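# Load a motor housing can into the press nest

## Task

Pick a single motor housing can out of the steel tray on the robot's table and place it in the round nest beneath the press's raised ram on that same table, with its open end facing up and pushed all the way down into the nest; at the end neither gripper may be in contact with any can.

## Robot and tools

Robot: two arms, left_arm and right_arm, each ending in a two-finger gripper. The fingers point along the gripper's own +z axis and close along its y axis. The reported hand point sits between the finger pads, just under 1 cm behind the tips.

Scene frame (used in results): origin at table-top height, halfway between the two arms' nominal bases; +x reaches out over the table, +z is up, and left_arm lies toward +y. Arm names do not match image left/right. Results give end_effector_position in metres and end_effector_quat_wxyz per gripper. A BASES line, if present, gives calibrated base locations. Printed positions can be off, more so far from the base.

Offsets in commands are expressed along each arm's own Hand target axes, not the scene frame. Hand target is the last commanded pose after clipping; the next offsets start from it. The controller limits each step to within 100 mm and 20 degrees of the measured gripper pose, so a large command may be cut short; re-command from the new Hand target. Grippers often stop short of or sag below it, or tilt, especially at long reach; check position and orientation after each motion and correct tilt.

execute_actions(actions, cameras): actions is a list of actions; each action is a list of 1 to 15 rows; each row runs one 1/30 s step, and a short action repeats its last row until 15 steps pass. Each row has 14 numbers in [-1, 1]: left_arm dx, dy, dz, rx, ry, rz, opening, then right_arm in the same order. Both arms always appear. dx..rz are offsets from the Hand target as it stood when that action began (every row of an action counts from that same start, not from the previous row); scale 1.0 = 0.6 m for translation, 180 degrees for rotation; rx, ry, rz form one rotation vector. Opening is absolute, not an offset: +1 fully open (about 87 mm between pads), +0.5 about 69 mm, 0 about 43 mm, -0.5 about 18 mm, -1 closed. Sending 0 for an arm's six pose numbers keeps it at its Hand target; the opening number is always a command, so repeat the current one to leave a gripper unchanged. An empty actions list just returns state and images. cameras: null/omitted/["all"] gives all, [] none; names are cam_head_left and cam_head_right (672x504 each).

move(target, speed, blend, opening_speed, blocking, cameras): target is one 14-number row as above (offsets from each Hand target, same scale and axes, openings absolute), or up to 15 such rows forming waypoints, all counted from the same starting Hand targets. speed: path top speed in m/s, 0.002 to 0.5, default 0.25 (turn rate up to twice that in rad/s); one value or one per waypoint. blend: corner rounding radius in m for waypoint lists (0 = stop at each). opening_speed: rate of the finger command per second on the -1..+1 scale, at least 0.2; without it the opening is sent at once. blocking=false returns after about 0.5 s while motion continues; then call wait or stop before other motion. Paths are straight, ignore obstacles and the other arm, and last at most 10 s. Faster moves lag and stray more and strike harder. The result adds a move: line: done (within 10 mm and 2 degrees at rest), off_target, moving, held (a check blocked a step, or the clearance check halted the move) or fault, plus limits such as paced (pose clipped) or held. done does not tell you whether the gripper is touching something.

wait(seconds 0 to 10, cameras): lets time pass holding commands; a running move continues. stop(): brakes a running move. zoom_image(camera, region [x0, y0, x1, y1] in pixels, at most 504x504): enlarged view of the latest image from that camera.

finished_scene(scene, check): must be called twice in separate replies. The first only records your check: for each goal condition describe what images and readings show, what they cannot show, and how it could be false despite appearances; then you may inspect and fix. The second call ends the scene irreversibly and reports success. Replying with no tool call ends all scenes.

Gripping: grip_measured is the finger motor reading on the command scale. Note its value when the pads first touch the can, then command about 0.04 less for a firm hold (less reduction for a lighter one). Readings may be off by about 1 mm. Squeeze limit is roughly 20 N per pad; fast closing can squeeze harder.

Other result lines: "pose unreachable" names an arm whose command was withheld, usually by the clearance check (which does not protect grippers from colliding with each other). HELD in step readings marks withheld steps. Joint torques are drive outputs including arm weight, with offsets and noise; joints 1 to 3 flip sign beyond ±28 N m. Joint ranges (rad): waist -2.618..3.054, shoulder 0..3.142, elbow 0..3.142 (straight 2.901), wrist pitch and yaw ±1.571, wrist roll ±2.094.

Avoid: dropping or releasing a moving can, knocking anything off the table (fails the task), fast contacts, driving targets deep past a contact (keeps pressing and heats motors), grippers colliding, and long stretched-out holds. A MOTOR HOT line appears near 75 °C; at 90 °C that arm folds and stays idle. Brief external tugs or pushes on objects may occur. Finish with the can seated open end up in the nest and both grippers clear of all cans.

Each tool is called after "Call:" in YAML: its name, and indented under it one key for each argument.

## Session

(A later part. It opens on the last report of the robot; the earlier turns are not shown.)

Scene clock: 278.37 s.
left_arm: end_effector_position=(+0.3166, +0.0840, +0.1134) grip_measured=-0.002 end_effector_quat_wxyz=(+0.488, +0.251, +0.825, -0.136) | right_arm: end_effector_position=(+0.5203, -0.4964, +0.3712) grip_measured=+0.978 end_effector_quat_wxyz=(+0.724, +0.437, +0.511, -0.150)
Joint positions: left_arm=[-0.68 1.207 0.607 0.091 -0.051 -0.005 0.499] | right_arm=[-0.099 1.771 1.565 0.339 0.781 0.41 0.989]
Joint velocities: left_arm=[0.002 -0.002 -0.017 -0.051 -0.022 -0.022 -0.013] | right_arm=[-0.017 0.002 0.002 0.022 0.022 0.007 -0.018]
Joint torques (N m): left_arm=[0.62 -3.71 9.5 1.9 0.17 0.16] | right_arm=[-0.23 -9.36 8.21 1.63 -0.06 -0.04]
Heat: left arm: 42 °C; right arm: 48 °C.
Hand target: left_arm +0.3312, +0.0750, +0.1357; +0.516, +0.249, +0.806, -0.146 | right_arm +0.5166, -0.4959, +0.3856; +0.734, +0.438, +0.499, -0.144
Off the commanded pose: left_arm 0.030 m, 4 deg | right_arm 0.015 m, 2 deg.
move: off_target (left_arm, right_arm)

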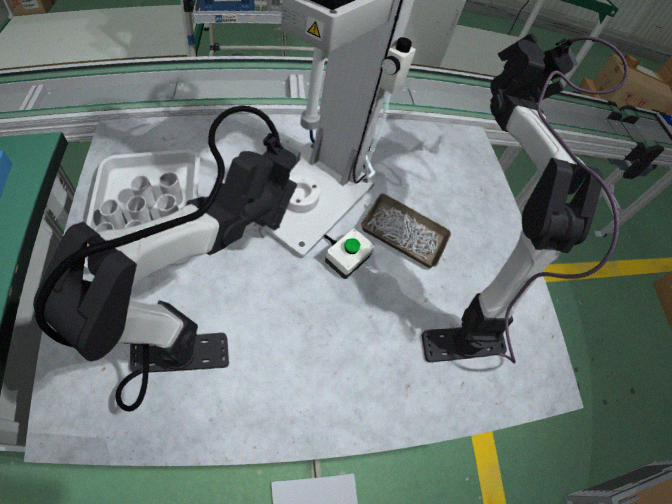

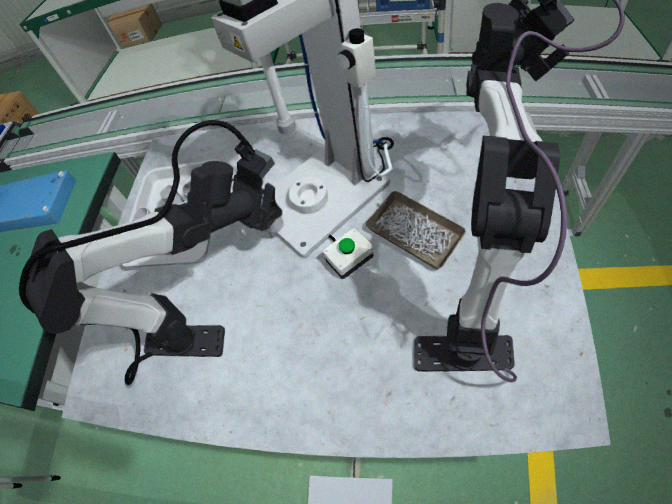

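Call:
move:
  target: [-0.028,0.22,0.053,-0.0755,-0.02,-0.0354,-0.3,0,0,0,0,0,0,1]
  speed: 0.12

Call:
zoom_image:
  camera: "cam_head_right"
  region: [190, 110, 310, 230]

Call:
zoom_image:
  camera: "cam_head_left"
  region: [190, 110, 310, 230]

Scene clock: 326.10 s.
left_arm: end_effector_position=(+0.4185, +0.1711, +0.1193) grip_measured=-0.002 end_effector_quat_wxyz=(+0.532, +0.138, +0.832, -0.076) | right_arm: end_effector_position=(+0.5203, -0.4964, +0.3712) grip_measured=+0.978 end_effector_quat_wxyz=(+0.724, +0.437, +0.511, -0.150)
Joint positions: left_arm=[-0.33 1.42 0.72 0.265 0.026 0.035 0.499] | right_arm=[-0.099 1.771 1.565 0.339 0.781 0.41 0.989]
Joint velocities: left_arm=[-0.012 0.002 -0.012 0.007 -0.007 0.037 0.004] | right_arm=[-0.007 -0.007 -0.002 -0.095 0.081 -0.037 -0.018]
Joint torques (N m): left_arm=[0.44 -5.38 9.22 2 0.19 0.18] | right_arm=[-0.23 -9.36 8.21 1.63 -0.07 -0.04]
Heat: left arm: 50 °C; right arm: 49 °C.
Hand target: left_arm +0.4348, +0.1666, +0.1416; +0.562, +0.140, +0.811, -0.080 | right_arm +0.5166, -0.4959, +0.3856; +0.734, +0.438, +0.499, -0.144
Off the commanded pose: left_arm 0.027 m, 4 deg | right_arm 0.015 m, 2 deg.
move: off_target (left_arm, right_arm)

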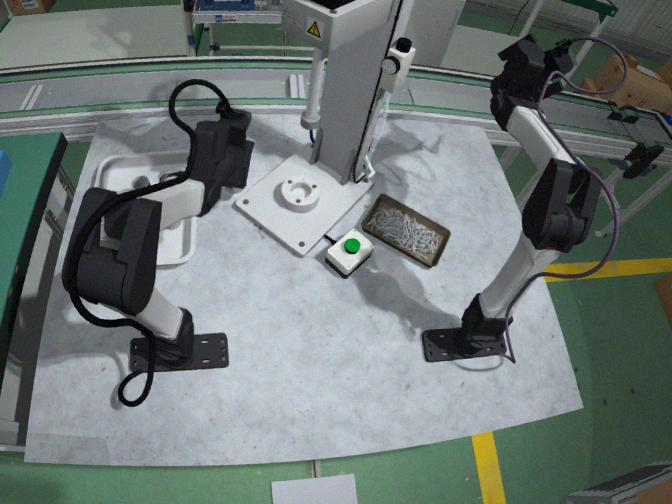

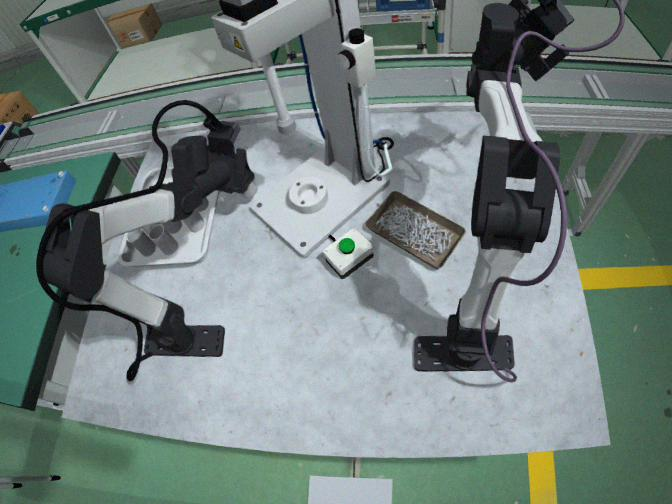

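Scaled by 4.200.

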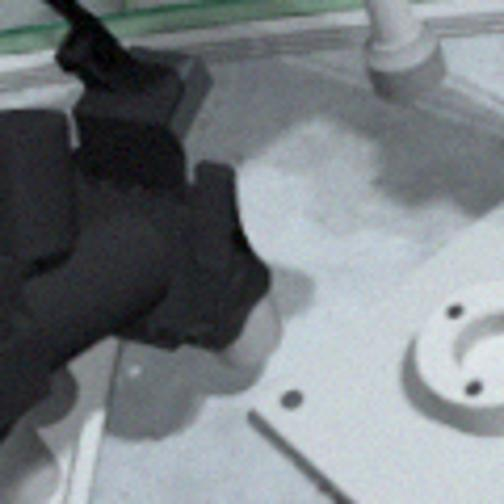

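Scaled by 4.200.

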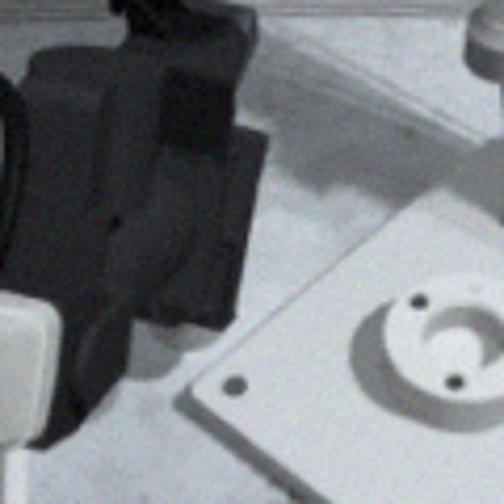

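Call:
move:
  target:
    - [-0.0035,0.047,0.013,0,0,0,-0.3,0,0,0,0,0,0,1]
    - [0.059,0.045,0.0367,0,0,0,-0.3,0,0,0,0,0,0,1]
  speed: 0.06

Call:
zoom_image:
  camera: "cam_head_right"
  region: [190, 110, 310, 230]

Call:
zoom_image:
  camera: "cam_head_left"
  region: [190, 110, 310, 230]

Scene clock: 338.33 s.
left_arm: end_effector_position=(+0.4458, +0.1916, +0.0963) grip_measured=-0.002 end_effector_quat_wxyz=(+0.548, +0.138, +0.821, -0.078) | right_arm: end_effector_position=(+0.5203, -0.4964, +0.3712) grip_measured=+0.978 end_effector_quat_wxyz=(+0.724, +0.437, +0.511, -0.150)
Joint positions: left_arm=[-0.236 1.561 0.702 0.459 0.114 0.073 0.499] | right_arm=[-0.099 1.771 1.565 0.339 0.781 0.41 0.989]
Joint velocities: left_arm=[-0.002 -0.007 -0.002 -0.007 -0.022 -0.037 -0.001] | right_arm=[-0.002 -0.007 -0.002 0.022 -0.022 0.007 0.003]
Joint torques (N m): left_arm=[0.59 -6.26 5.52 2 0.23 0.16] | right_arm=[-0.23 -9.36 8.21 1.63 -0.06 -0.04]
Heat: left arm: 49 °C; right arm: 49 °C.
Hand target: left_arm +0.4509, +0.1921, +0.1012; +0.562, +0.142, +0.811, -0.078 | right_arm +0.5166, -0.4959, +0.3856; +0.734, +0.438, +0.499, -0.144
Off the commanded pose: left_arm 0.008 m, 2 deg | right_arm 0.015 m, 2 deg.
move: off_target (right_arm)

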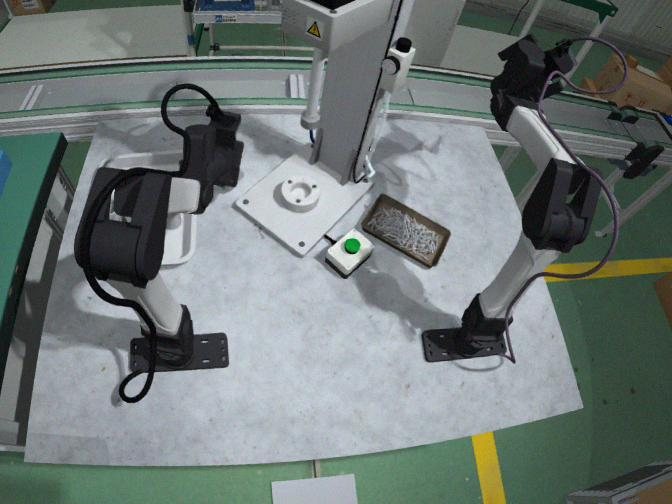

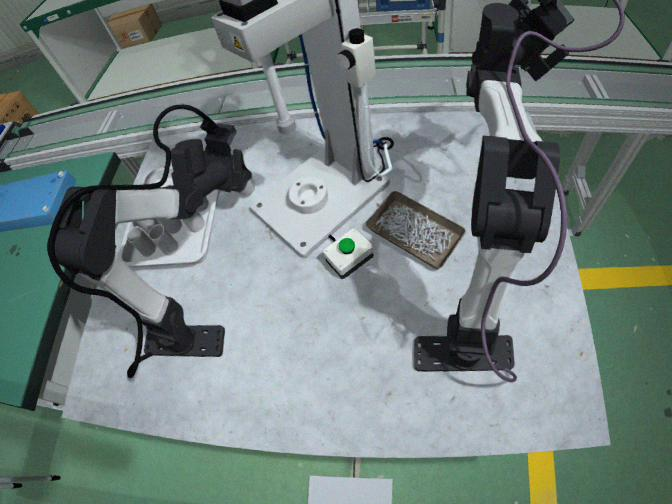

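Scaled by 4.200.

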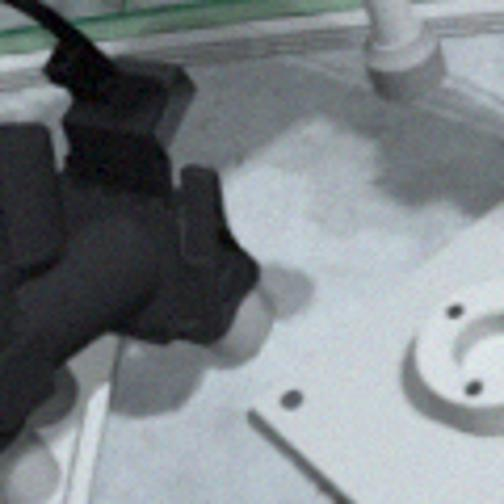

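Scaled by 4.200.

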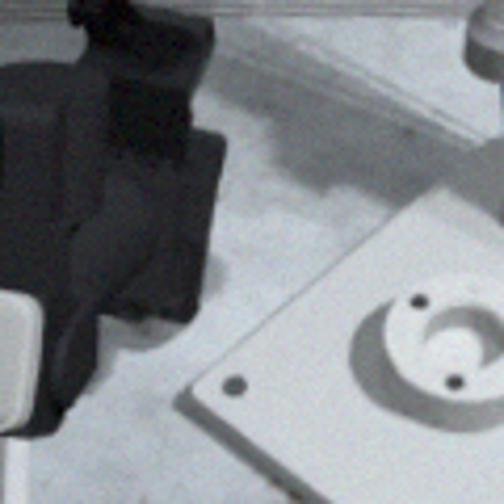

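Call:
move:
  target:
    - [0.007,0.0385,-0.015,0,0,0,-0.3,0,0,0,0,0,0,1]
    - [0.042,0.037,0.0,0,0,0,-0.3,0,0,0,0,0,0,1]
  speed: [0.08,0.03]

Call:
zoom_image:
  camera: "cam_head_right"
  region: [190, 110, 310, 230]

Call:
zoom_image:
  camera: "cam_head_left"
  region: [190, 110, 310, 230]

Scene clock: 348.20 s.
left_arm: end_effector_position=(+0.4472, +0.2175, +0.0781) grip_measured=-0.002 end_effector_quat_wxyz=(+0.555, +0.137, +0.817, -0.076) | right_arm: end_effector_position=(+0.5203, -0.4964, +0.3712) grip_measured=+0.978 end_effector_quat_wxyz=(+0.724, +0.437, +0.511, -0.150)
Joint positions: left_arm=[-0.149 1.608 0.644 0.573 0.193 0.108 0.499] | right_arm=[-0.099 1.771 1.565 0.339 0.781 0.41 0.989]
Joint velocities: left_arm=[-0.007 -0.007 0.007 -0.066 0.037 0.051 0.001] | right_arm=[-0.002 -0.002 0.007 -0.007 0.007 -0.066 -0.045]
Joint torques (N m): left_arm=[0.39 -6 4.83 1.95 0.24 0.17] | right_arm=[-0.23 -9.36 8.21 1.63 -0.06 -0.04]
Heat: left arm: 47 °C; right arm: 49 °C.
Hand target: left_arm +0.4493, +0.2176, +0.0784; +0.562, +0.143, +0.811, -0.077 | right_arm +0.5166, -0.4959, +0.3856; +0.734, +0.438, +0.499, -0.144
Off the commanded pose: left_arm 0.003 m, 1 deg | right_arm 0.015 m, 2 deg.
move: off_target (right_arm)

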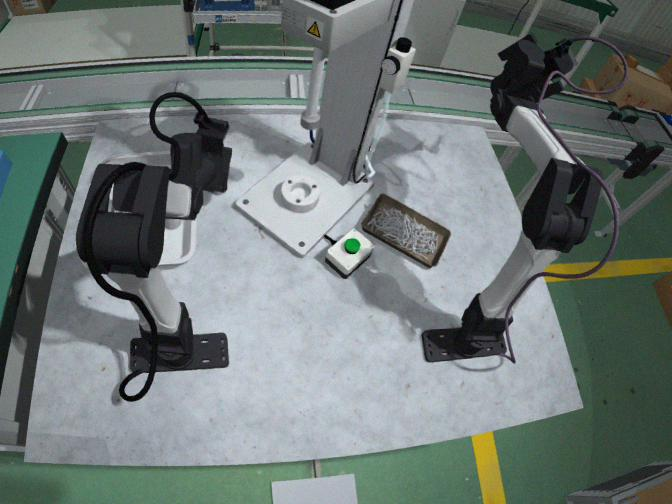

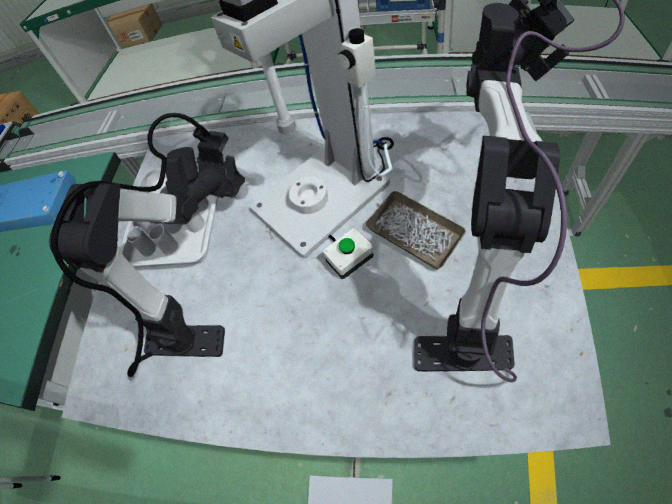

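Scaled by 4.200.

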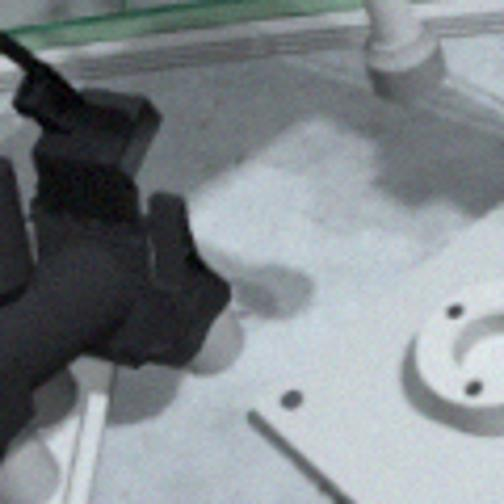

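Scaled by 4.200.

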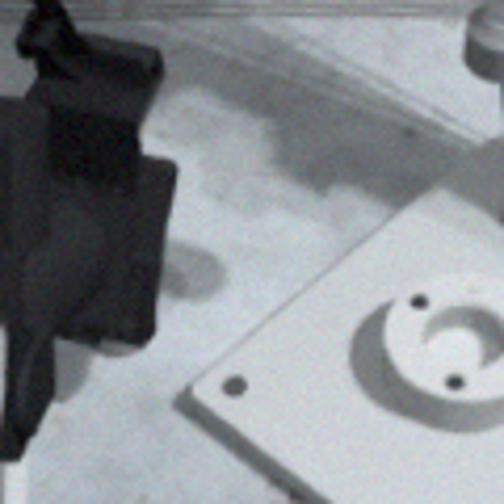

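Call:
move:
  target: [0.0075,0,0.003,0,0,0,-0.3,0,0,0,0,0,0,1]
  speed: 0.03
  cameras: []

Call:
move:
  target: [0.0055,0,0.002,0,0,0,-0.3,0,0,0,0,0,0,1]
  speed: 0.03
  cameras: []

Call:
move:
  target: [0.0055,0,0.002,0,0,0,-0.3,0,0,0,0,0,0,1]
  speed: 0.03
  cameras: []

Scene clock: 352.13 s.
left_arm: end_effector_position=(+0.4494, +0.2169, +0.0779) grip_measured=-0.002 end_effector_quat_wxyz=(+0.561, +0.138, +0.812, -0.077) | right_arm: end_effector_position=(+0.5203, -0.4964, +0.3712) grip_measured=+0.978 end_effector_quat_wxyz=(+0.724, +0.437, +0.511, -0.150)
Joint positions: left_arm=[-0.149 1.621 0.638 0.61 0.195 0.108 0.499] | right_arm=[-0.099 1.771 1.565 0.339 0.781 0.41 0.989]
Joint velocities: left_arm=[0.007 0.012 0.017 -0.051 -0.007 -0.022 -0.001] | right_arm=[-0.002 -0.002 -0.012 0.022 -0.022 -0.022 -0.003]
Joint torques (N m): left_arm=[0.44 -5.68 4.57 1.83 0.23 0.17] | right_arm=[-0.23 -9.35 8.21 1.63 -0.06 -0.04]
Heat: left arm: 46 °C; right arm: 49 °C.
Hand target: left_arm +0.4493, +0.2177, +0.0735; +0.562, +0.143, +0.811, -0.077 | right_arm +0.5166, -0.4959, +0.3856; +0.734, +0.438, +0.499, -0.144
Off the commanded pose: left_arm 0.004 m, 1 deg | right_arm 0.015 m, 2 deg.
move: off_target (right_arm)
No camera images: "cameras" was empty.

Scene clock: 352.97 s.
left_arm: end_effector_position=(+0.4507, +0.2163, +0.0774) grip_measured=-0.002 end_effector_quat_wxyz=(+0.566, +0.139, +0.809, -0.078) | right_arm: end_effector_position=(+0.5203, -0.4964, +0.3712) grip_measured=+0.978 end_effector_quat_wxyz=(+0.724, +0.437, +0.511, -0.150)
Joint positions: left_arm=[-0.149 1.631 0.633 0.635 0.198 0.108 0.499] | right_arm=[-0.099 1.771 1.565 0.339 0.781 0.41 0.989]
Joint velocities: left_arm=[0.017 0.017 0.007 -0.081 -0.037 -0.081 0.004] | right_arm=[-0.012 0.002 -0.022 0.11 0.022 0.007 -0.008]
Joint torques (N m): left_arm=[0.51 -5.53 4.46 1.77 0.21 0.14] | right_arm=[-0.23 -9.36 8.21 1.63 -0.06 -0.04]
Heat: left arm: 46 °C; right arm: 49 °C.
Hand target: left_arm +0.4492, +0.2179, +0.0699; +0.562, +0.143, +0.811, -0.077 | right_arm +0.5166, -0.4959, +0.3856; +0.734, +0.438, +0.499, -0.144
Off the commanded pose: left_arm 0.008 m, 1 deg | right_arm 0.015 m, 2 deg.
move: off_target (right_arm)
No camera images: "cameras" was empty.

Scene clock: 353.73 s.
left_arm: end_effector_position=(+0.4525, +0.2157, +0.0773) grip_measured=-0.002 end_effector_quat_wxyz=(+0.570, +0.140, +0.806, -0.078) | right_arm: end_effector_position=(+0.5203, -0.4964, +0.3712) grip_measured=+0.978 end_effector_quat_wxyz=(+0.724, +0.437, +0.511, -0.150)
Joint positions: left_arm=[-0.149 1.641 0.631 0.658 0.201 0.108 0.499] | right_arm=[-0.099 1.771 1.565 0.339 0.781 0.41 0.989]
Joint velocities: left_arm=[-0.022 -0.007 -0.002 0.022 -0.066 0.022 0.006] | right_arm=[-0.002 -0.017 -0.002 -0.095 -0.022 -0.007 0.029]
Joint torques (N m): left_arm=[0.64 -5.48 4 1.73 0.19 0.16] | right_arm=[-0.23 -9.35 8.2 1.63 -0.06 -0.04]
Heat: left arm: 46 °C; right arm: 49 °C.
Hand target: left_arm +0.4492, +0.2181, +0.0665; +0.562, +0.143, +0.811, -0.077 | right_arm +0.5166, -0.4959, +0.3856; +0.734, +0.438, +0.499, -0.144
Off the commanded pose: left_arm 0.012 m, 1 deg | right_arm 0.015 m, 2 deg.
move: off_target (left_arm, right_arm)
No camera images: "cameras" was empty.

Call:
move:
  target: [-0.014,0,-0.0055,0,0,0,-0.3,0,0,0,0,0,0,1]
  speed: 0.03

Call:
zoom_image:
  camera: "cam_head_right"
  region: [200, 150, 280, 230]

Call:
zoom_image:
  camera: "cam_head_left"
  region: [180, 150, 260, 230]

Scene clock: 359.97 s.
left_arm: end_effector_position=(+0.4522, +0.2156, +0.0769) grip_measured=-0.002 end_effector_quat_wxyz=(+0.569, +0.140, +0.806, -0.079) | right_arm: end_effector_position=(+0.5203, -0.4964, +0.3712) grip_measured=+0.978 end_effector_quat_wxyz=(+0.724, +0.437, +0.511, -0.150)
Joint positions: left_arm=[-0.149 1.641 0.631 0.656 0.201 0.108 0.499] | right_arm=[-0.099 1.771 1.565 0.339 0.781 0.41 0.989]
Joint velocities: left_arm=[0.017 -0.017 -0.002 0.007 0.095 0.007 -0.009] | right_arm=[-0.012 0.002 -0.017 -0.037 -0.051 -0.007 -0.008]
Joint torques (N m): left_arm=[0.43 -8.53 5.16 1.31 0.21 0.14] | right_arm=[-0.23 -9.36 8.21 1.62 -0.06 -0.04]
Heat: left arm: 44 °C; right arm: 49 °C.
Hand target: left_arm +0.4492, +0.2177, +0.0756; +0.562, +0.143, +0.811, -0.077 | right_arm +0.5166, -0.4959, +0.3856; +0.734, +0.438, +0.499, -0.144
Off the commanded pose: left_arm 0.004 m, 1 deg | right_arm 0.015 m, 2 deg.
move: off_target (right_arm)

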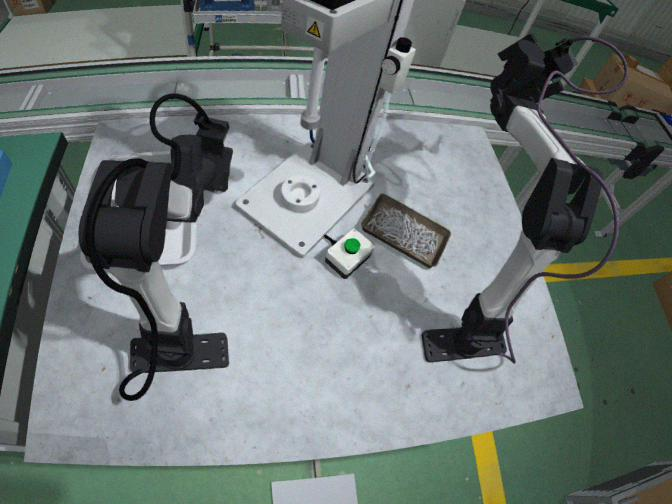

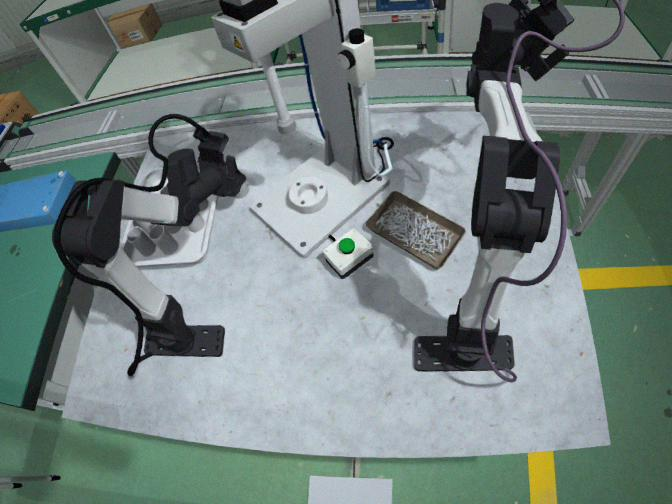

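Scaled by 6.300.

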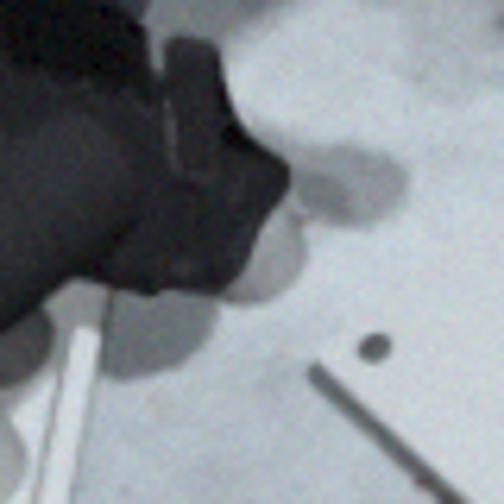

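Scaled by 6.300.

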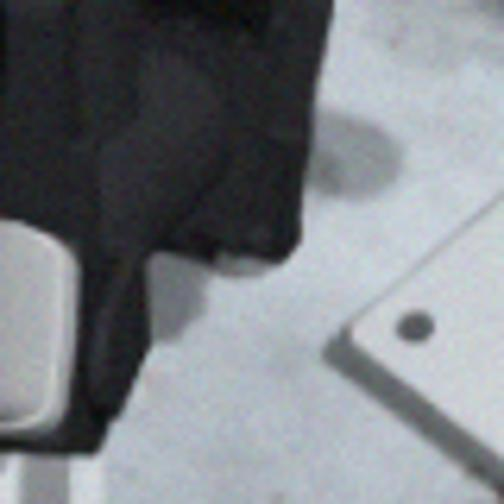

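Call:
move:
  target: [0,0,0,0,0.03,0,-0.3,0,0,0,0,0,0,1]
  speed: 0.03
  cameras: []

Call:
move:
  target: [0,0,0,0,0,0,0.4,0,0,0,0,0,0,1]
  opening_speed: 0.3

Call:
zoom_image:
  camera: "cam_head_right"
  region: [200, 150, 280, 230]

Call:
zoom_image:
  camera: "cam_head_left"
  region: [180, 150, 260, 230]

Scene clock: 365.53 s.
left_arm: end_effector_position=(+0.4528, +0.2162, +0.0755) grip_measured=-0.002 end_effector_quat_wxyz=(+0.535, +0.142, +0.829, -0.078) | right_arm: end_effector_position=(+0.5203, -0.4964, +0.3712) grip_measured=+0.978 end_effector_quat_wxyz=(+0.724, +0.437, +0.511, -0.150)
Joint positions: left_arm=[-0.149 1.63 0.706 0.488 0.199 0.116 0.499] | right_arm=[-0.099 1.771 1.565 0.339 0.781 0.41 0.989]
Joint velocities: left_arm=[-0.007 0.012 -0.002 0.037 -0.007 -0.022 -0.004] | right_arm=[-0.002 -0.002 -0.022 -0.11 -0.007 -0.037 -0.008]
Joint torques (N m): left_arm=[-0.53 -9.14 6.49 0.97 -0.02 0.25] | right_arm=[-0.21 -9.36 8.21 1.63 -0.06 -0.04]
Heat: left arm: 44 °C; right arm: 49 °C.
Hand target: left_arm +0.4495, +0.2176, +0.0755; +0.523, +0.146, +0.837, -0.070 | right_arm +0.5166, -0.4959, +0.3856; +0.734, +0.438, +0.499, -0.144
Off the commanded pose: left_arm 0.004 m, 2 deg | right_arm 0.015 m, 2 deg.
move: off_target (right_arm)
No camera images: "cameras" was empty.

Scene clock: 368.07 s.
left_arm: end_effector_position=(+0.4456, +0.2182, +0.0650) grip_measured=+0.400 end_effector_quat_wxyz=(+0.514, +0.141, +0.843, -0.076) | right_arm: end_effector_position=(+0.5203, -0.4964, +0.3712) grip_measured=+0.978 end_effector_quat_wxyz=(+0.724, +0.437, +0.511, -0.150)
Joint positions: left_arm=[-0.149 1.63 0.706 0.437 0.193 0.12 0.7] | right_arm=[-0.099 1.771 1.565 0.339 0.781 0.41 0.989]
Joint velocities: left_arm=[0.012 -0.007 0.007 -0.066 -0.007 -0.095 -0.007] | right_arm=[-0.007 0.007 -0.002 -0.007 -0.051 -0.007 0.013]
Joint torques (N m): left_arm=[-0.51 -9.05 6.48 1.42 0.05 0.17] | right_arm=[-0.23 -9.36 8.21 1.63 -0.06 -0.04]
Heat: left arm: 44 °C; right arm: 49 °C.
Hand target: left_arm +0.4495, +0.2176, +0.0755; +0.523, +0.145, +0.837, -0.070 | right_arm +0.5166, -0.4959, +0.3856; +0.734, +0.438, +0.499, -0.144
Off the commanded pose: left_arm 0.011 m, 2 deg | right_arm 0.015 m, 2 deg.
move: off_target (left_arm, right_arm)

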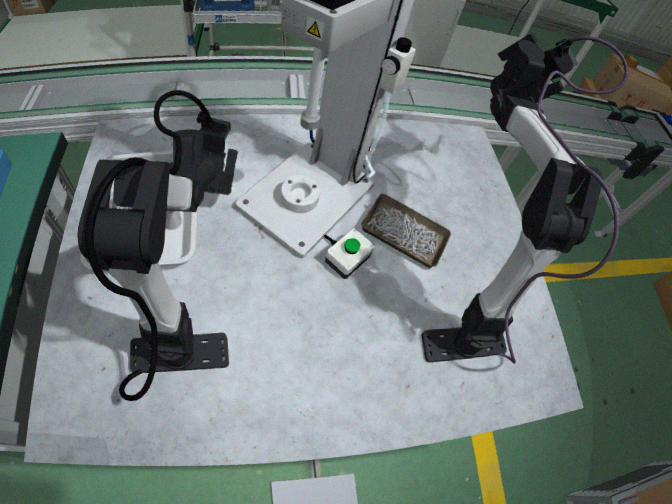

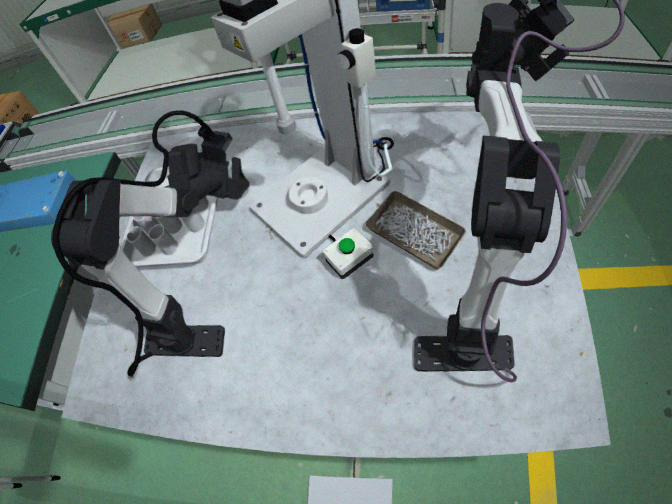

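Scaled by 6.300.

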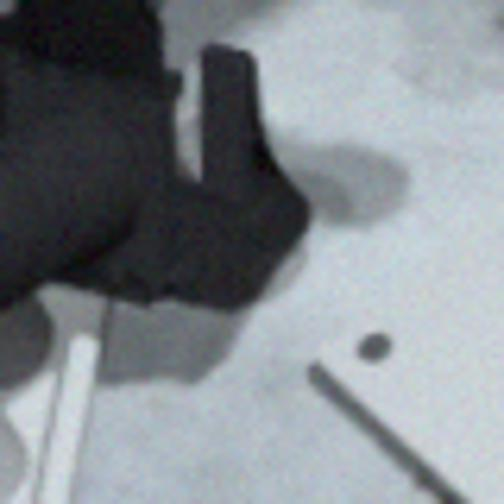

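Scaled by 6.300.

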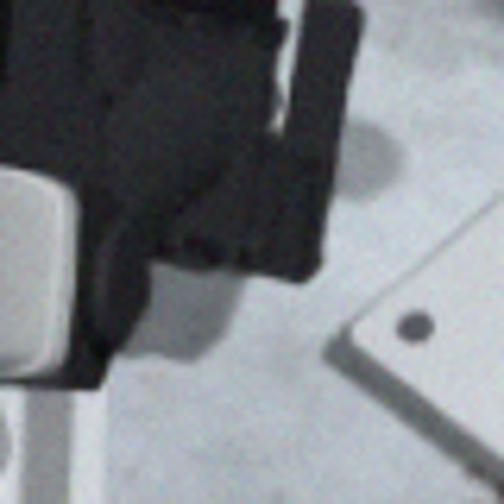

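Call:
execute_actions:
  actions: []

Call:
zoom_image:
  camera: "cam_head_right"
  region: [160, 100, 360, 250]

Call:
zoom_image:
  camera: "cam_head_left"
  region: [160, 100, 360, 250]

Scene clock: 382.07 s.
left_arm: end_effector_position=(+0.4455, +0.2182, +0.0649) grip_measured=+0.400 end_effector_quat_wxyz=(+0.514, +0.141, +0.843, -0.076) | right_arm: end_effector_position=(+0.5203, -0.4964, +0.3712) grip_measured=+0.978 end_effector_quat_wxyz=(+0.724, +0.437, +0.511, -0.150)
Joint positions: left_arm=[-0.149 1.63 0.706 0.436 0.193 0.12 0.7] | right_arm=[-0.099 1.771 1.565 0.339 0.781 0.41 0.989]
Joint velocities: left_arm=[-0.017 -0.007 -0.007 -0.037 0.037 0.037 -0.004] | right_arm=[-0.002 0.002 -0.002 -0.081 0.066 0.037 -0.008]
Joint torques (N m): left_arm=[-0.36 -8.99 6.43 1.44 0.07 0.16] | right_arm=[-0.23 -9.35 8.21 1.63 -0.06 -0.04]
Heat: left arm: 44 °C; right arm: 49 °C.
Hand target: left_arm +0.4495, +0.2176, +0.0754; +0.523, +0.145, +0.837, -0.070 | right_arm +0.5166, -0.4959, +0.3856; +0.734, +0.438, +0.499, -0.144
Tool commands: left_gripper/opening=+0.4 right_gripper/opening=+1.0
Off the commanded pose: left_arm 0.011 m, 2 deg | right_arm 0.015 m, 2 deg.

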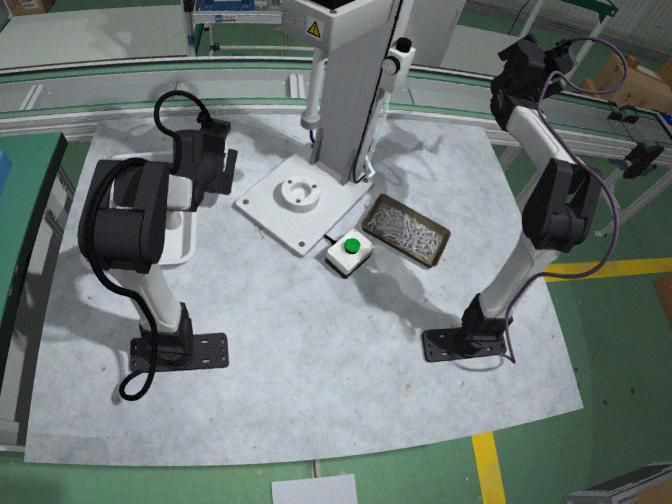

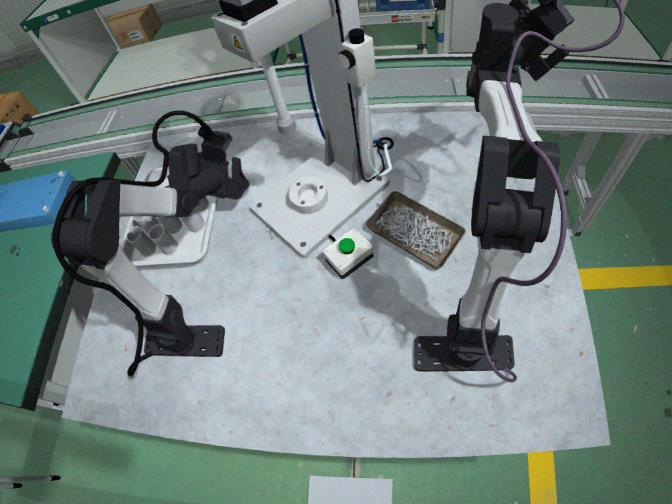

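Scaled by 2.520.

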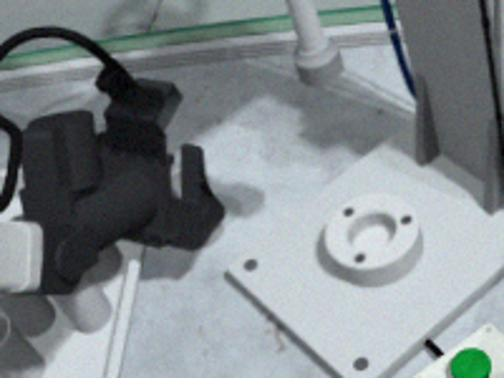

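Scaled by 2.520.

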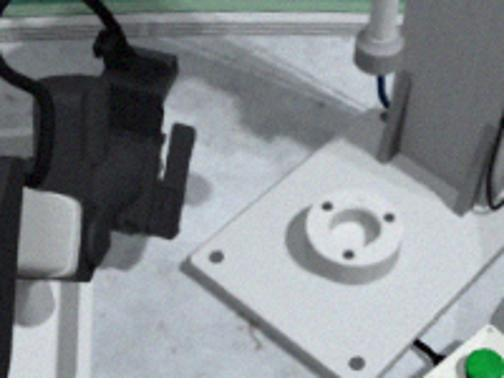

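Call:
move:
  target: [-0.016,0,-0.008,0,0,0,0.4,0,0,0,0,0,0,1]
  speed: 0.05
  cameras: []

Call:
move:
  target: [0,0,0,0,0,0,-0.3,0,0,0,0,0,0,1]
  opening_speed: 0.4
  cameras: []

Scene clock: 389.83 s.
left_arm: end_effector_position=(+0.4414, +0.2188, +0.0661) grip_measured=+0.400 end_effector_quat_wxyz=(+0.504, +0.141, +0.849, -0.076) | right_arm: end_effector_position=(+0.5203, -0.4964, +0.3712) grip_measured=+0.978 end_effector_quat_wxyz=(+0.724, +0.437, +0.511, -0.150)
Joint positions: left_arm=[-0.149 1.612 0.714 0.386 0.191 0.12 0.7] | right_arm=[-0.099 1.771 1.565 0.339 0.781 0.41 0.989]
Joint velocities: left_arm=[-0.007 -0.012 0.002 -0.066 -0.007 -0.066 -0.001] | right_arm=[-0.007 0.012 -0.017 -0.037 -0.007 -0.007 -0.013]
Joint torques (N m): left_arm=[-0.64 -10.07 7.64 1.45 0.06 0.14] | right_arm=[-0.23 -9.36 8.21 1.63 -0.06 -0.04]
Heat: left arm: 44 °C; right arm: 49 °C.
Hand target: left_arm +0.4494, +0.2171, +0.0862; +0.523, +0.145, +0.837, -0.070 | right_arm +0.5166, -0.4959, +0.3856; +0.734, +0.438, +0.499, -0.144
Off the commanded pose: left_arm 0.022 m, 3 deg | right_arm 0.015 m, 2 deg.
move: off_target (left_arm, right_arm)
No camera images: "cameras" was empty.

Scene clock: 391.80 s.
left_arm: end_effector_position=(+0.4416, +0.2196, +0.0659) grip_measured=+0.005 end_effector_quat_wxyz=(+0.504, +0.140, +0.849, -0.074) | right_arm: end_effector_position=(+0.5203, -0.4964, +0.3712) grip_measured=+0.978 end_effector_quat_wxyz=(+0.724, +0.437, +0.511, -0.150)
Joint positions: left_arm=[-0.149 1.612 0.714 0.386 0.187 0.121 0.503] | right_arm=[-0.099 1.771 1.565 0.339 0.781 0.41 0.989]
Joint velocities: left_arm=[0.012 -0.007 0.002 -0.066 0.022 0.051 -0.006] | right_arm=[0.007 -0.007 -0.002 -0.066 -0.037 -0.007 0.018]
Joint torques (N m): left_arm=[-0.57 -10.07 7.65 1.43 0.07 0.17] | right_arm=[-0.23 -9.36 8.21 1.63 -0.06 -0.04]
Heat: left arm: 44 °C; right arm: 49 °C.
Hand target: left_arm +0.4495, +0.2171, +0.0863; +0.523, +0.145, +0.837, -0.070 | right_arm +0.5166, -0.4959, +0.3856; +0.734, +0.438, +0.499, -0.144
Off the commanded pose: left_arm 0.022 m, 3 deg | right_arm 0.015 m, 2 deg.
move: off_target (left_arm, right_arm)
No camera images: "cameras" was empty.

Call:
move:
  target: [-0.096,0,-0.049,0,-0.015,0,-0.3,0,0,0,0,0,0,1]
  speed: 0.08

Scene clock: 395.50 s.
left_arm: end_effector_position=(+0.4386, +0.2181, +0.1207) grip_measured=+0.005 end_effector_quat_wxyz=(+0.510, +0.142, +0.845, -0.075) | right_arm: end_effector_position=(+0.5203, -0.4964, +0.3712) grip_measured=+0.978 end_effector_quat_wxyz=(+0.724, +0.437, +0.511, -0.150)
Joint positions: left_arm=[-0.153 1.474 0.822 0.154 0.187 0.121 0.503] | right_arm=[-0.099 1.771 1.565 0.339 0.781 0.41 0.989]
Joint velocities: left_arm=[-0.012 0.002 0.007 0.007 -0.095 -0.007 -0.001] | right_arm=[-0.007 -0.017 -0.002 -0.007 -0.037 -0.11 -0.013]
Joint torques (N m): left_arm=[-0.69 -9.92 8.96 1.71 0.12 0.03] | right_arm=[-0.23 -9.35 8.21 1.63 -0.06 -0.04]
Heat: left arm: 44 °C; right arm: 49 °C.
Hand target: left_arm +0.4487, +0.2145, +0.1515; +0.543, +0.144, +0.824, -0.073 | right_arm +0.5166, -0.4959, +0.3856; +0.734, +0.438, +0.499, -0.144
Off the commanded pose: left_arm 0.032 m, 5 deg | right_arm 0.015 m, 2 deg.
move: off_target (left_arm, right_arm)

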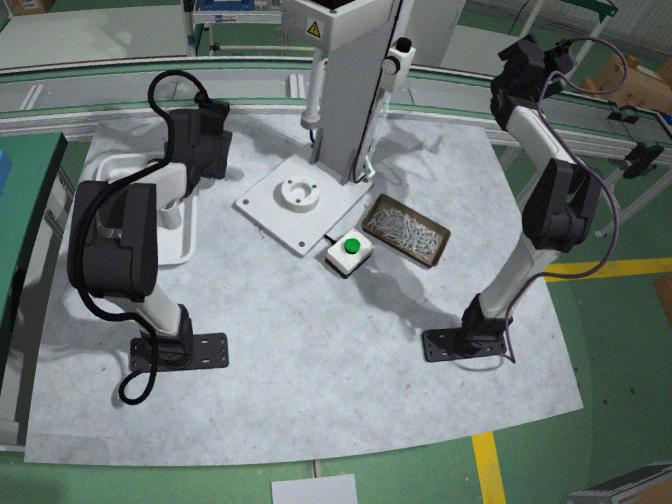

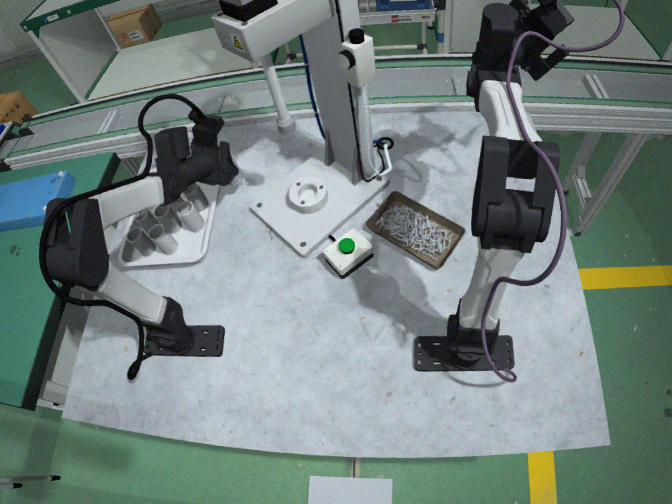

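Call:
move:
  target: [0.121,-0.26,-0.2527,0.076,-0.003,0.033,-0.3,0,0,0,0,0,0,1]
  speed: 0.12

Scene clock: 402.77 s.
left_arm: end_effector_position=(+0.2367, +0.1184, +0.1412) grip_measured=+0.005 end_effector_quat_wxyz=(+0.517, +0.249, +0.805, -0.153) | right_arm: end_effector_position=(+0.5203, -0.4964, +0.3712) grip_measured=+0.978 end_effector_quat_wxyz=(+0.724, +0.437, +0.511, -0.150)
Joint positions: left_arm=[-0.802 0.679 0.457 -0.215 -0.147 -0.055 0.503] | right_arm=[-0.099 1.771 1.565 0.339 0.781 0.41 0.989]
Joint velocities: left_arm=[-0.007 -0.007 0.017 -0.007 0.037 0.007 -0.001] | right_arm=[0.002 0.007 0.022 -0.022 -0.037 0.007 0.003]
Joint torques (N m): left_arm=[-0.57 -1.63 6.42 1.73 -0.03 -0.07] | right_arm=[-0.23 -9.36 8.23 1.63 -0.06 -0.04]
Heat: left arm: 44 °C; right arm: 49 °C.
Hand target: left_arm +0.2375, +0.1175, +0.1450; +0.525, +0.242, +0.801, -0.156 | right_arm +0.5166, -0.4959, +0.3856; +0.734, +0.438, +0.499, -0.144
Off the commanded pose: left_arm 0.004 m, 2 deg | right_arm 0.015 m, 2 deg.
move: off_target (right_arm)

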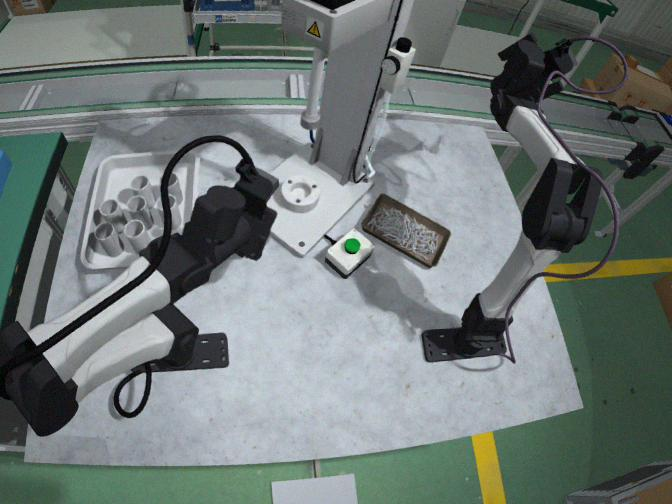

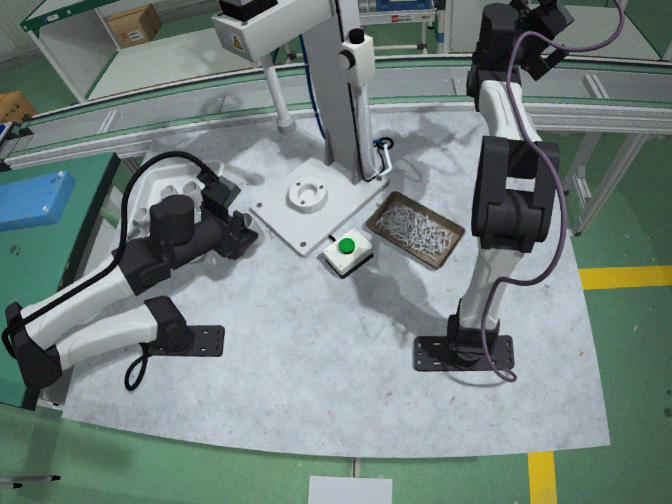

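Call:
move:
  target: [0.1055,0,0.046,0,0.022,0,-0.3,0,0,0,0,0,0,1]
  speed: 0.08

Call:
zoom_image:
  camera: "cam_head_left"
  region: [180, 160, 300, 280]

Call:
zoom_image:
  camera: "cam_head_right"
  region: [190, 160, 310, 280]

Scene clock: 408.20 s.
left_arm: end_effector_position=(+0.2325, +0.1223, +0.0704) grip_measured=+0.005 end_effector_quat_wxyz=(+0.486, +0.257, +0.824, -0.138) | right_arm: end_effector_position=(+0.5203, -0.4964, +0.3712) grip_measured=+0.978 end_effector_quat_wxyz=(+0.724, +0.437, +0.511, -0.150)
Joint positions: left_arm=[-0.802 0.77 0.258 -0.006 -0.148 -0.058 0.503] | right_arm=[-0.099 1.771 1.565 0.339 0.781 0.41 0.989]
Joint velocities: left_arm=[-0.017 -0.002 -0.027 -0.022 0.022 -0.007 -0.001] | right_arm=[-0.012 0.002 -0.012 -0.066 0.007 -0.037 -0.029]
Joint torques (N m): left_arm=[0.91 -0.49 6.27 1.91 0.12 -0.1] | right_arm=[-0.23 -9.36 8.21 1.63 -0.06 -0.04]
Heat: left arm: 43 °C; right arm: 49 °C.
Hand target: left_arm +0.2377, +0.1190, +0.0756; +0.497, +0.247, +0.819, -0.147 | right_arm +0.5166, -0.4959, +0.3856; +0.734, +0.438, +0.499, -0.144
Off the commanded pose: left_arm 0.009 m, 2 deg | right_arm 0.015 m, 2 deg.
move: off_target (right_arm)

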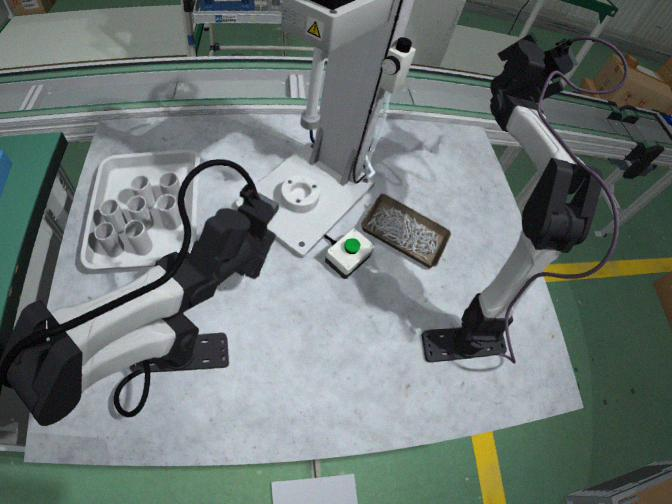

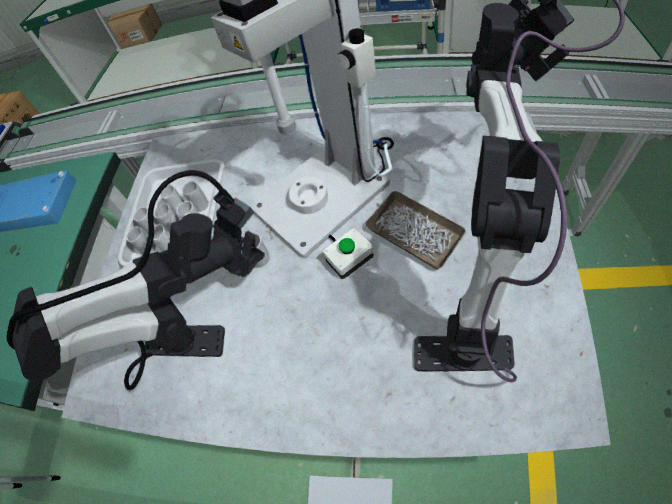

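Scaled by 4.200.

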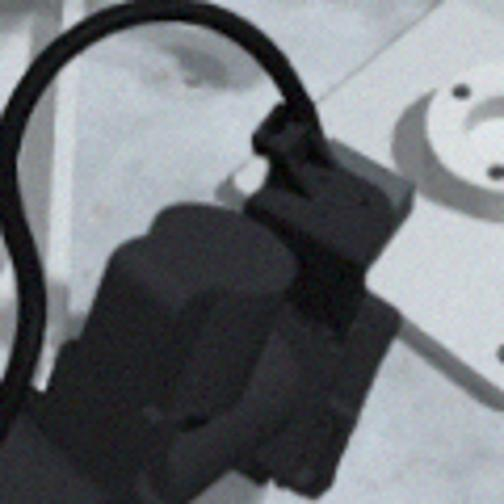

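Scaled by 4.200.

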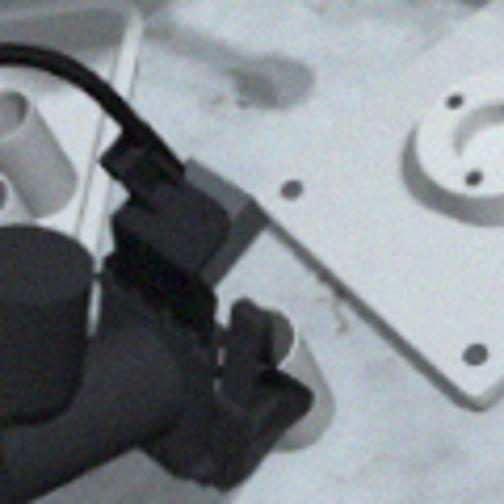

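Call:
move:
  target: [0.0095,0,0.005,0,0,0,-0.3,0,0,0,0,0,0,1]
  speed: 0.04
  cameras: []

Call:
move:
  target: [0.006,0,0.003,0,0,0,-0.3,0,0,0,0,0,0,1]
  speed: 0.03
  cameras: []

Call:
move:
  target: [0.006,0,0.003,0,0,0,-0.3,0,0,0,0,0,0,1]
  speed: 0.03

Call:
zoom_image:
  camera: "cam_head_right"
  region: [190, 160, 310, 280]

Scene clock: 413.33 s.
left_arm: end_effector_position=(+0.2333, +0.1225, +0.0646) grip_measured=+0.005 end_effector_quat_wxyz=(+0.486, +0.256, +0.824, -0.138) | right_arm: end_effector_position=(+0.5203, -0.4964, +0.3712) grip_measured=+0.978 end_effector_quat_wxyz=(+0.724, +0.437, +0.511, -0.150)
Joint positions: left_arm=[-0.8 0.786 0.236 0.033 -0.148 -0.058 0.503] | right_arm=[-0.099 1.771 1.565 0.339 0.781 0.41 0.989]
Joint velocities: left_arm=[-0.007 -0.012 0.007 0.022 -0.051 0.022 -0.006] | right_arm=[-0.012 0.007 0.002 -0.022 0.007 -0.007 -0.024]
Joint torques (N m): left_arm=[0.8 -0.59 6.06 1.89 0.14 -0.06] | right_arm=[-0.23 -9.36 8.21 1.63 -0.06 -0.04]
Heat: left arm: 44 °C; right arm: 49 °C.
Hand target: left_arm +0.2377, +0.1190, +0.0691; +0.497, +0.247, +0.819, -0.147 | right_arm +0.5166, -0.4959, +0.3856; +0.734, +0.438, +0.499, -0.144
Off the commanded pose: left_arm 0.007 m, 2 deg | right_arm 0.015 m, 2 deg.
move: off_target (right_arm)
No camera images: "cameras" was empty.

Scene clock: 414.23 s.
left_arm: end_effector_position=(+0.2347, +0.1212, +0.0630) grip_measured=+0.005 end_effector_quat_wxyz=(+0.490, +0.255, +0.822, -0.140) | right_arm: end_effector_position=(+0.5203, -0.4964, +0.3712) grip_measured=+0.978 end_effector_quat_wxyz=(+0.724, +0.437, +0.511, -0.150)
Joint positions: left_arm=[-0.8 0.798 0.224 0.067 -0.148 -0.059 0.503] | right_arm=[-0.099 1.771 1.565 0.339 0.781 0.41 0.989]
Joint velocities: left_arm=[-0.002 0.002 -0.012 -0.007 -0.037 -0.066 0.009] | right_arm=[-0.002 -0.002 -0.002 -0.007 -0.095 -0.081 0.024]
Joint torques (N m): left_arm=[0.65 -0.46 5.9 1.84 0.11 -0.06] | right_arm=[-0.23 -9.36 8.21 1.63 -0.06 -0.04]
Heat: left arm: 44 °C; right arm: 49 °C.
Hand target: left_arm +0.2377, +0.1192, +0.0651; +0.497, +0.247, +0.819, -0.147 | right_arm +0.5166, -0.4959, +0.3856; +0.734, +0.438, +0.499, -0.144
Off the commanded pose: left_arm 0.004 m, 1 deg | right_arm 0.015 m, 2 deg.
move: off_target (right_arm)
No camera images: "cameras" was empty.

Scene clock: 415.07 s.
left_arm: end_effector_position=(+0.2365, +0.1195, +0.0627) grip_measured=+0.005 end_effector_quat_wxyz=(+0.496, +0.253, +0.818, -0.142) | right_arm: end_effector_position=(+0.5203, -0.4964, +0.3712) grip_measured=+0.978 end_effector_quat_wxyz=(+0.724, +0.437, +0.511, -0.150)
Joint positions: left_arm=[-0.8 0.809 0.213 0.104 -0.148 -0.059 0.503] | right_arm=[-0.099 1.771 1.565 0.339 0.781 0.41 0.989]
Joint velocities: left_arm=[-0.007 -0.012 0.007 0.022 -0.037 0.037 -0.006] | right_arm=[-0.022 -0.007 0.012 -0.081 -0.037 -0.007 -0.003]
Joint torques (N m): left_arm=[0.85 -0.23 5.49 1.8 0.09 -0.06] | right_arm=[-0.23 -9.36 8.21 1.63 -0.06 -0.04]
Heat: left arm: 44 °C; right arm: 49 °C.
Hand target: left_arm +0.2376, +0.1193, +0.0609; +0.497, +0.247, +0.819, -0.147 | right_arm +0.5166, -0.4959, +0.3856; +0.734, +0.438, +0.499, -0.144
Off the commanded pose: left_arm 0.002 m, 1 deg | right_arm 0.015 m, 2 deg.
move: off_target (right_arm)

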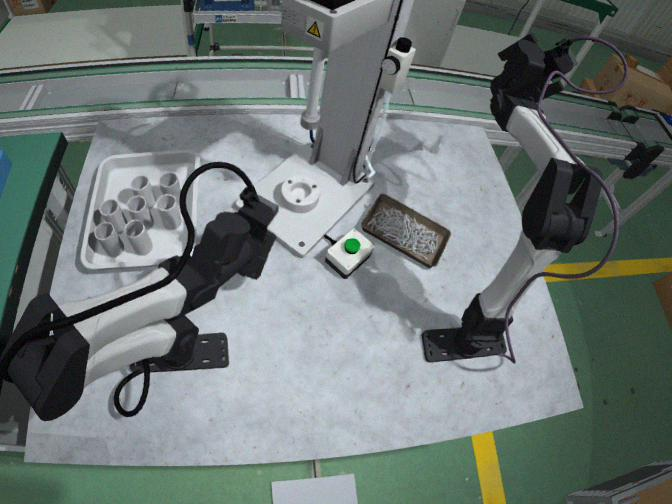

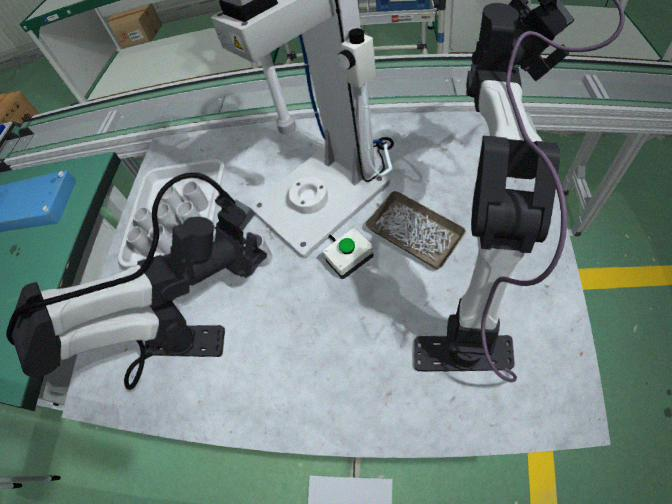

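Scaled by 4.200.

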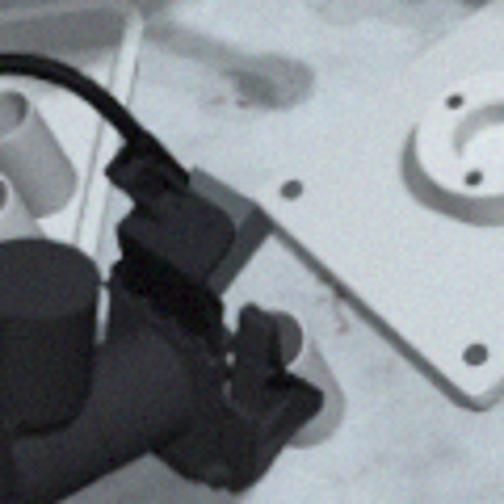

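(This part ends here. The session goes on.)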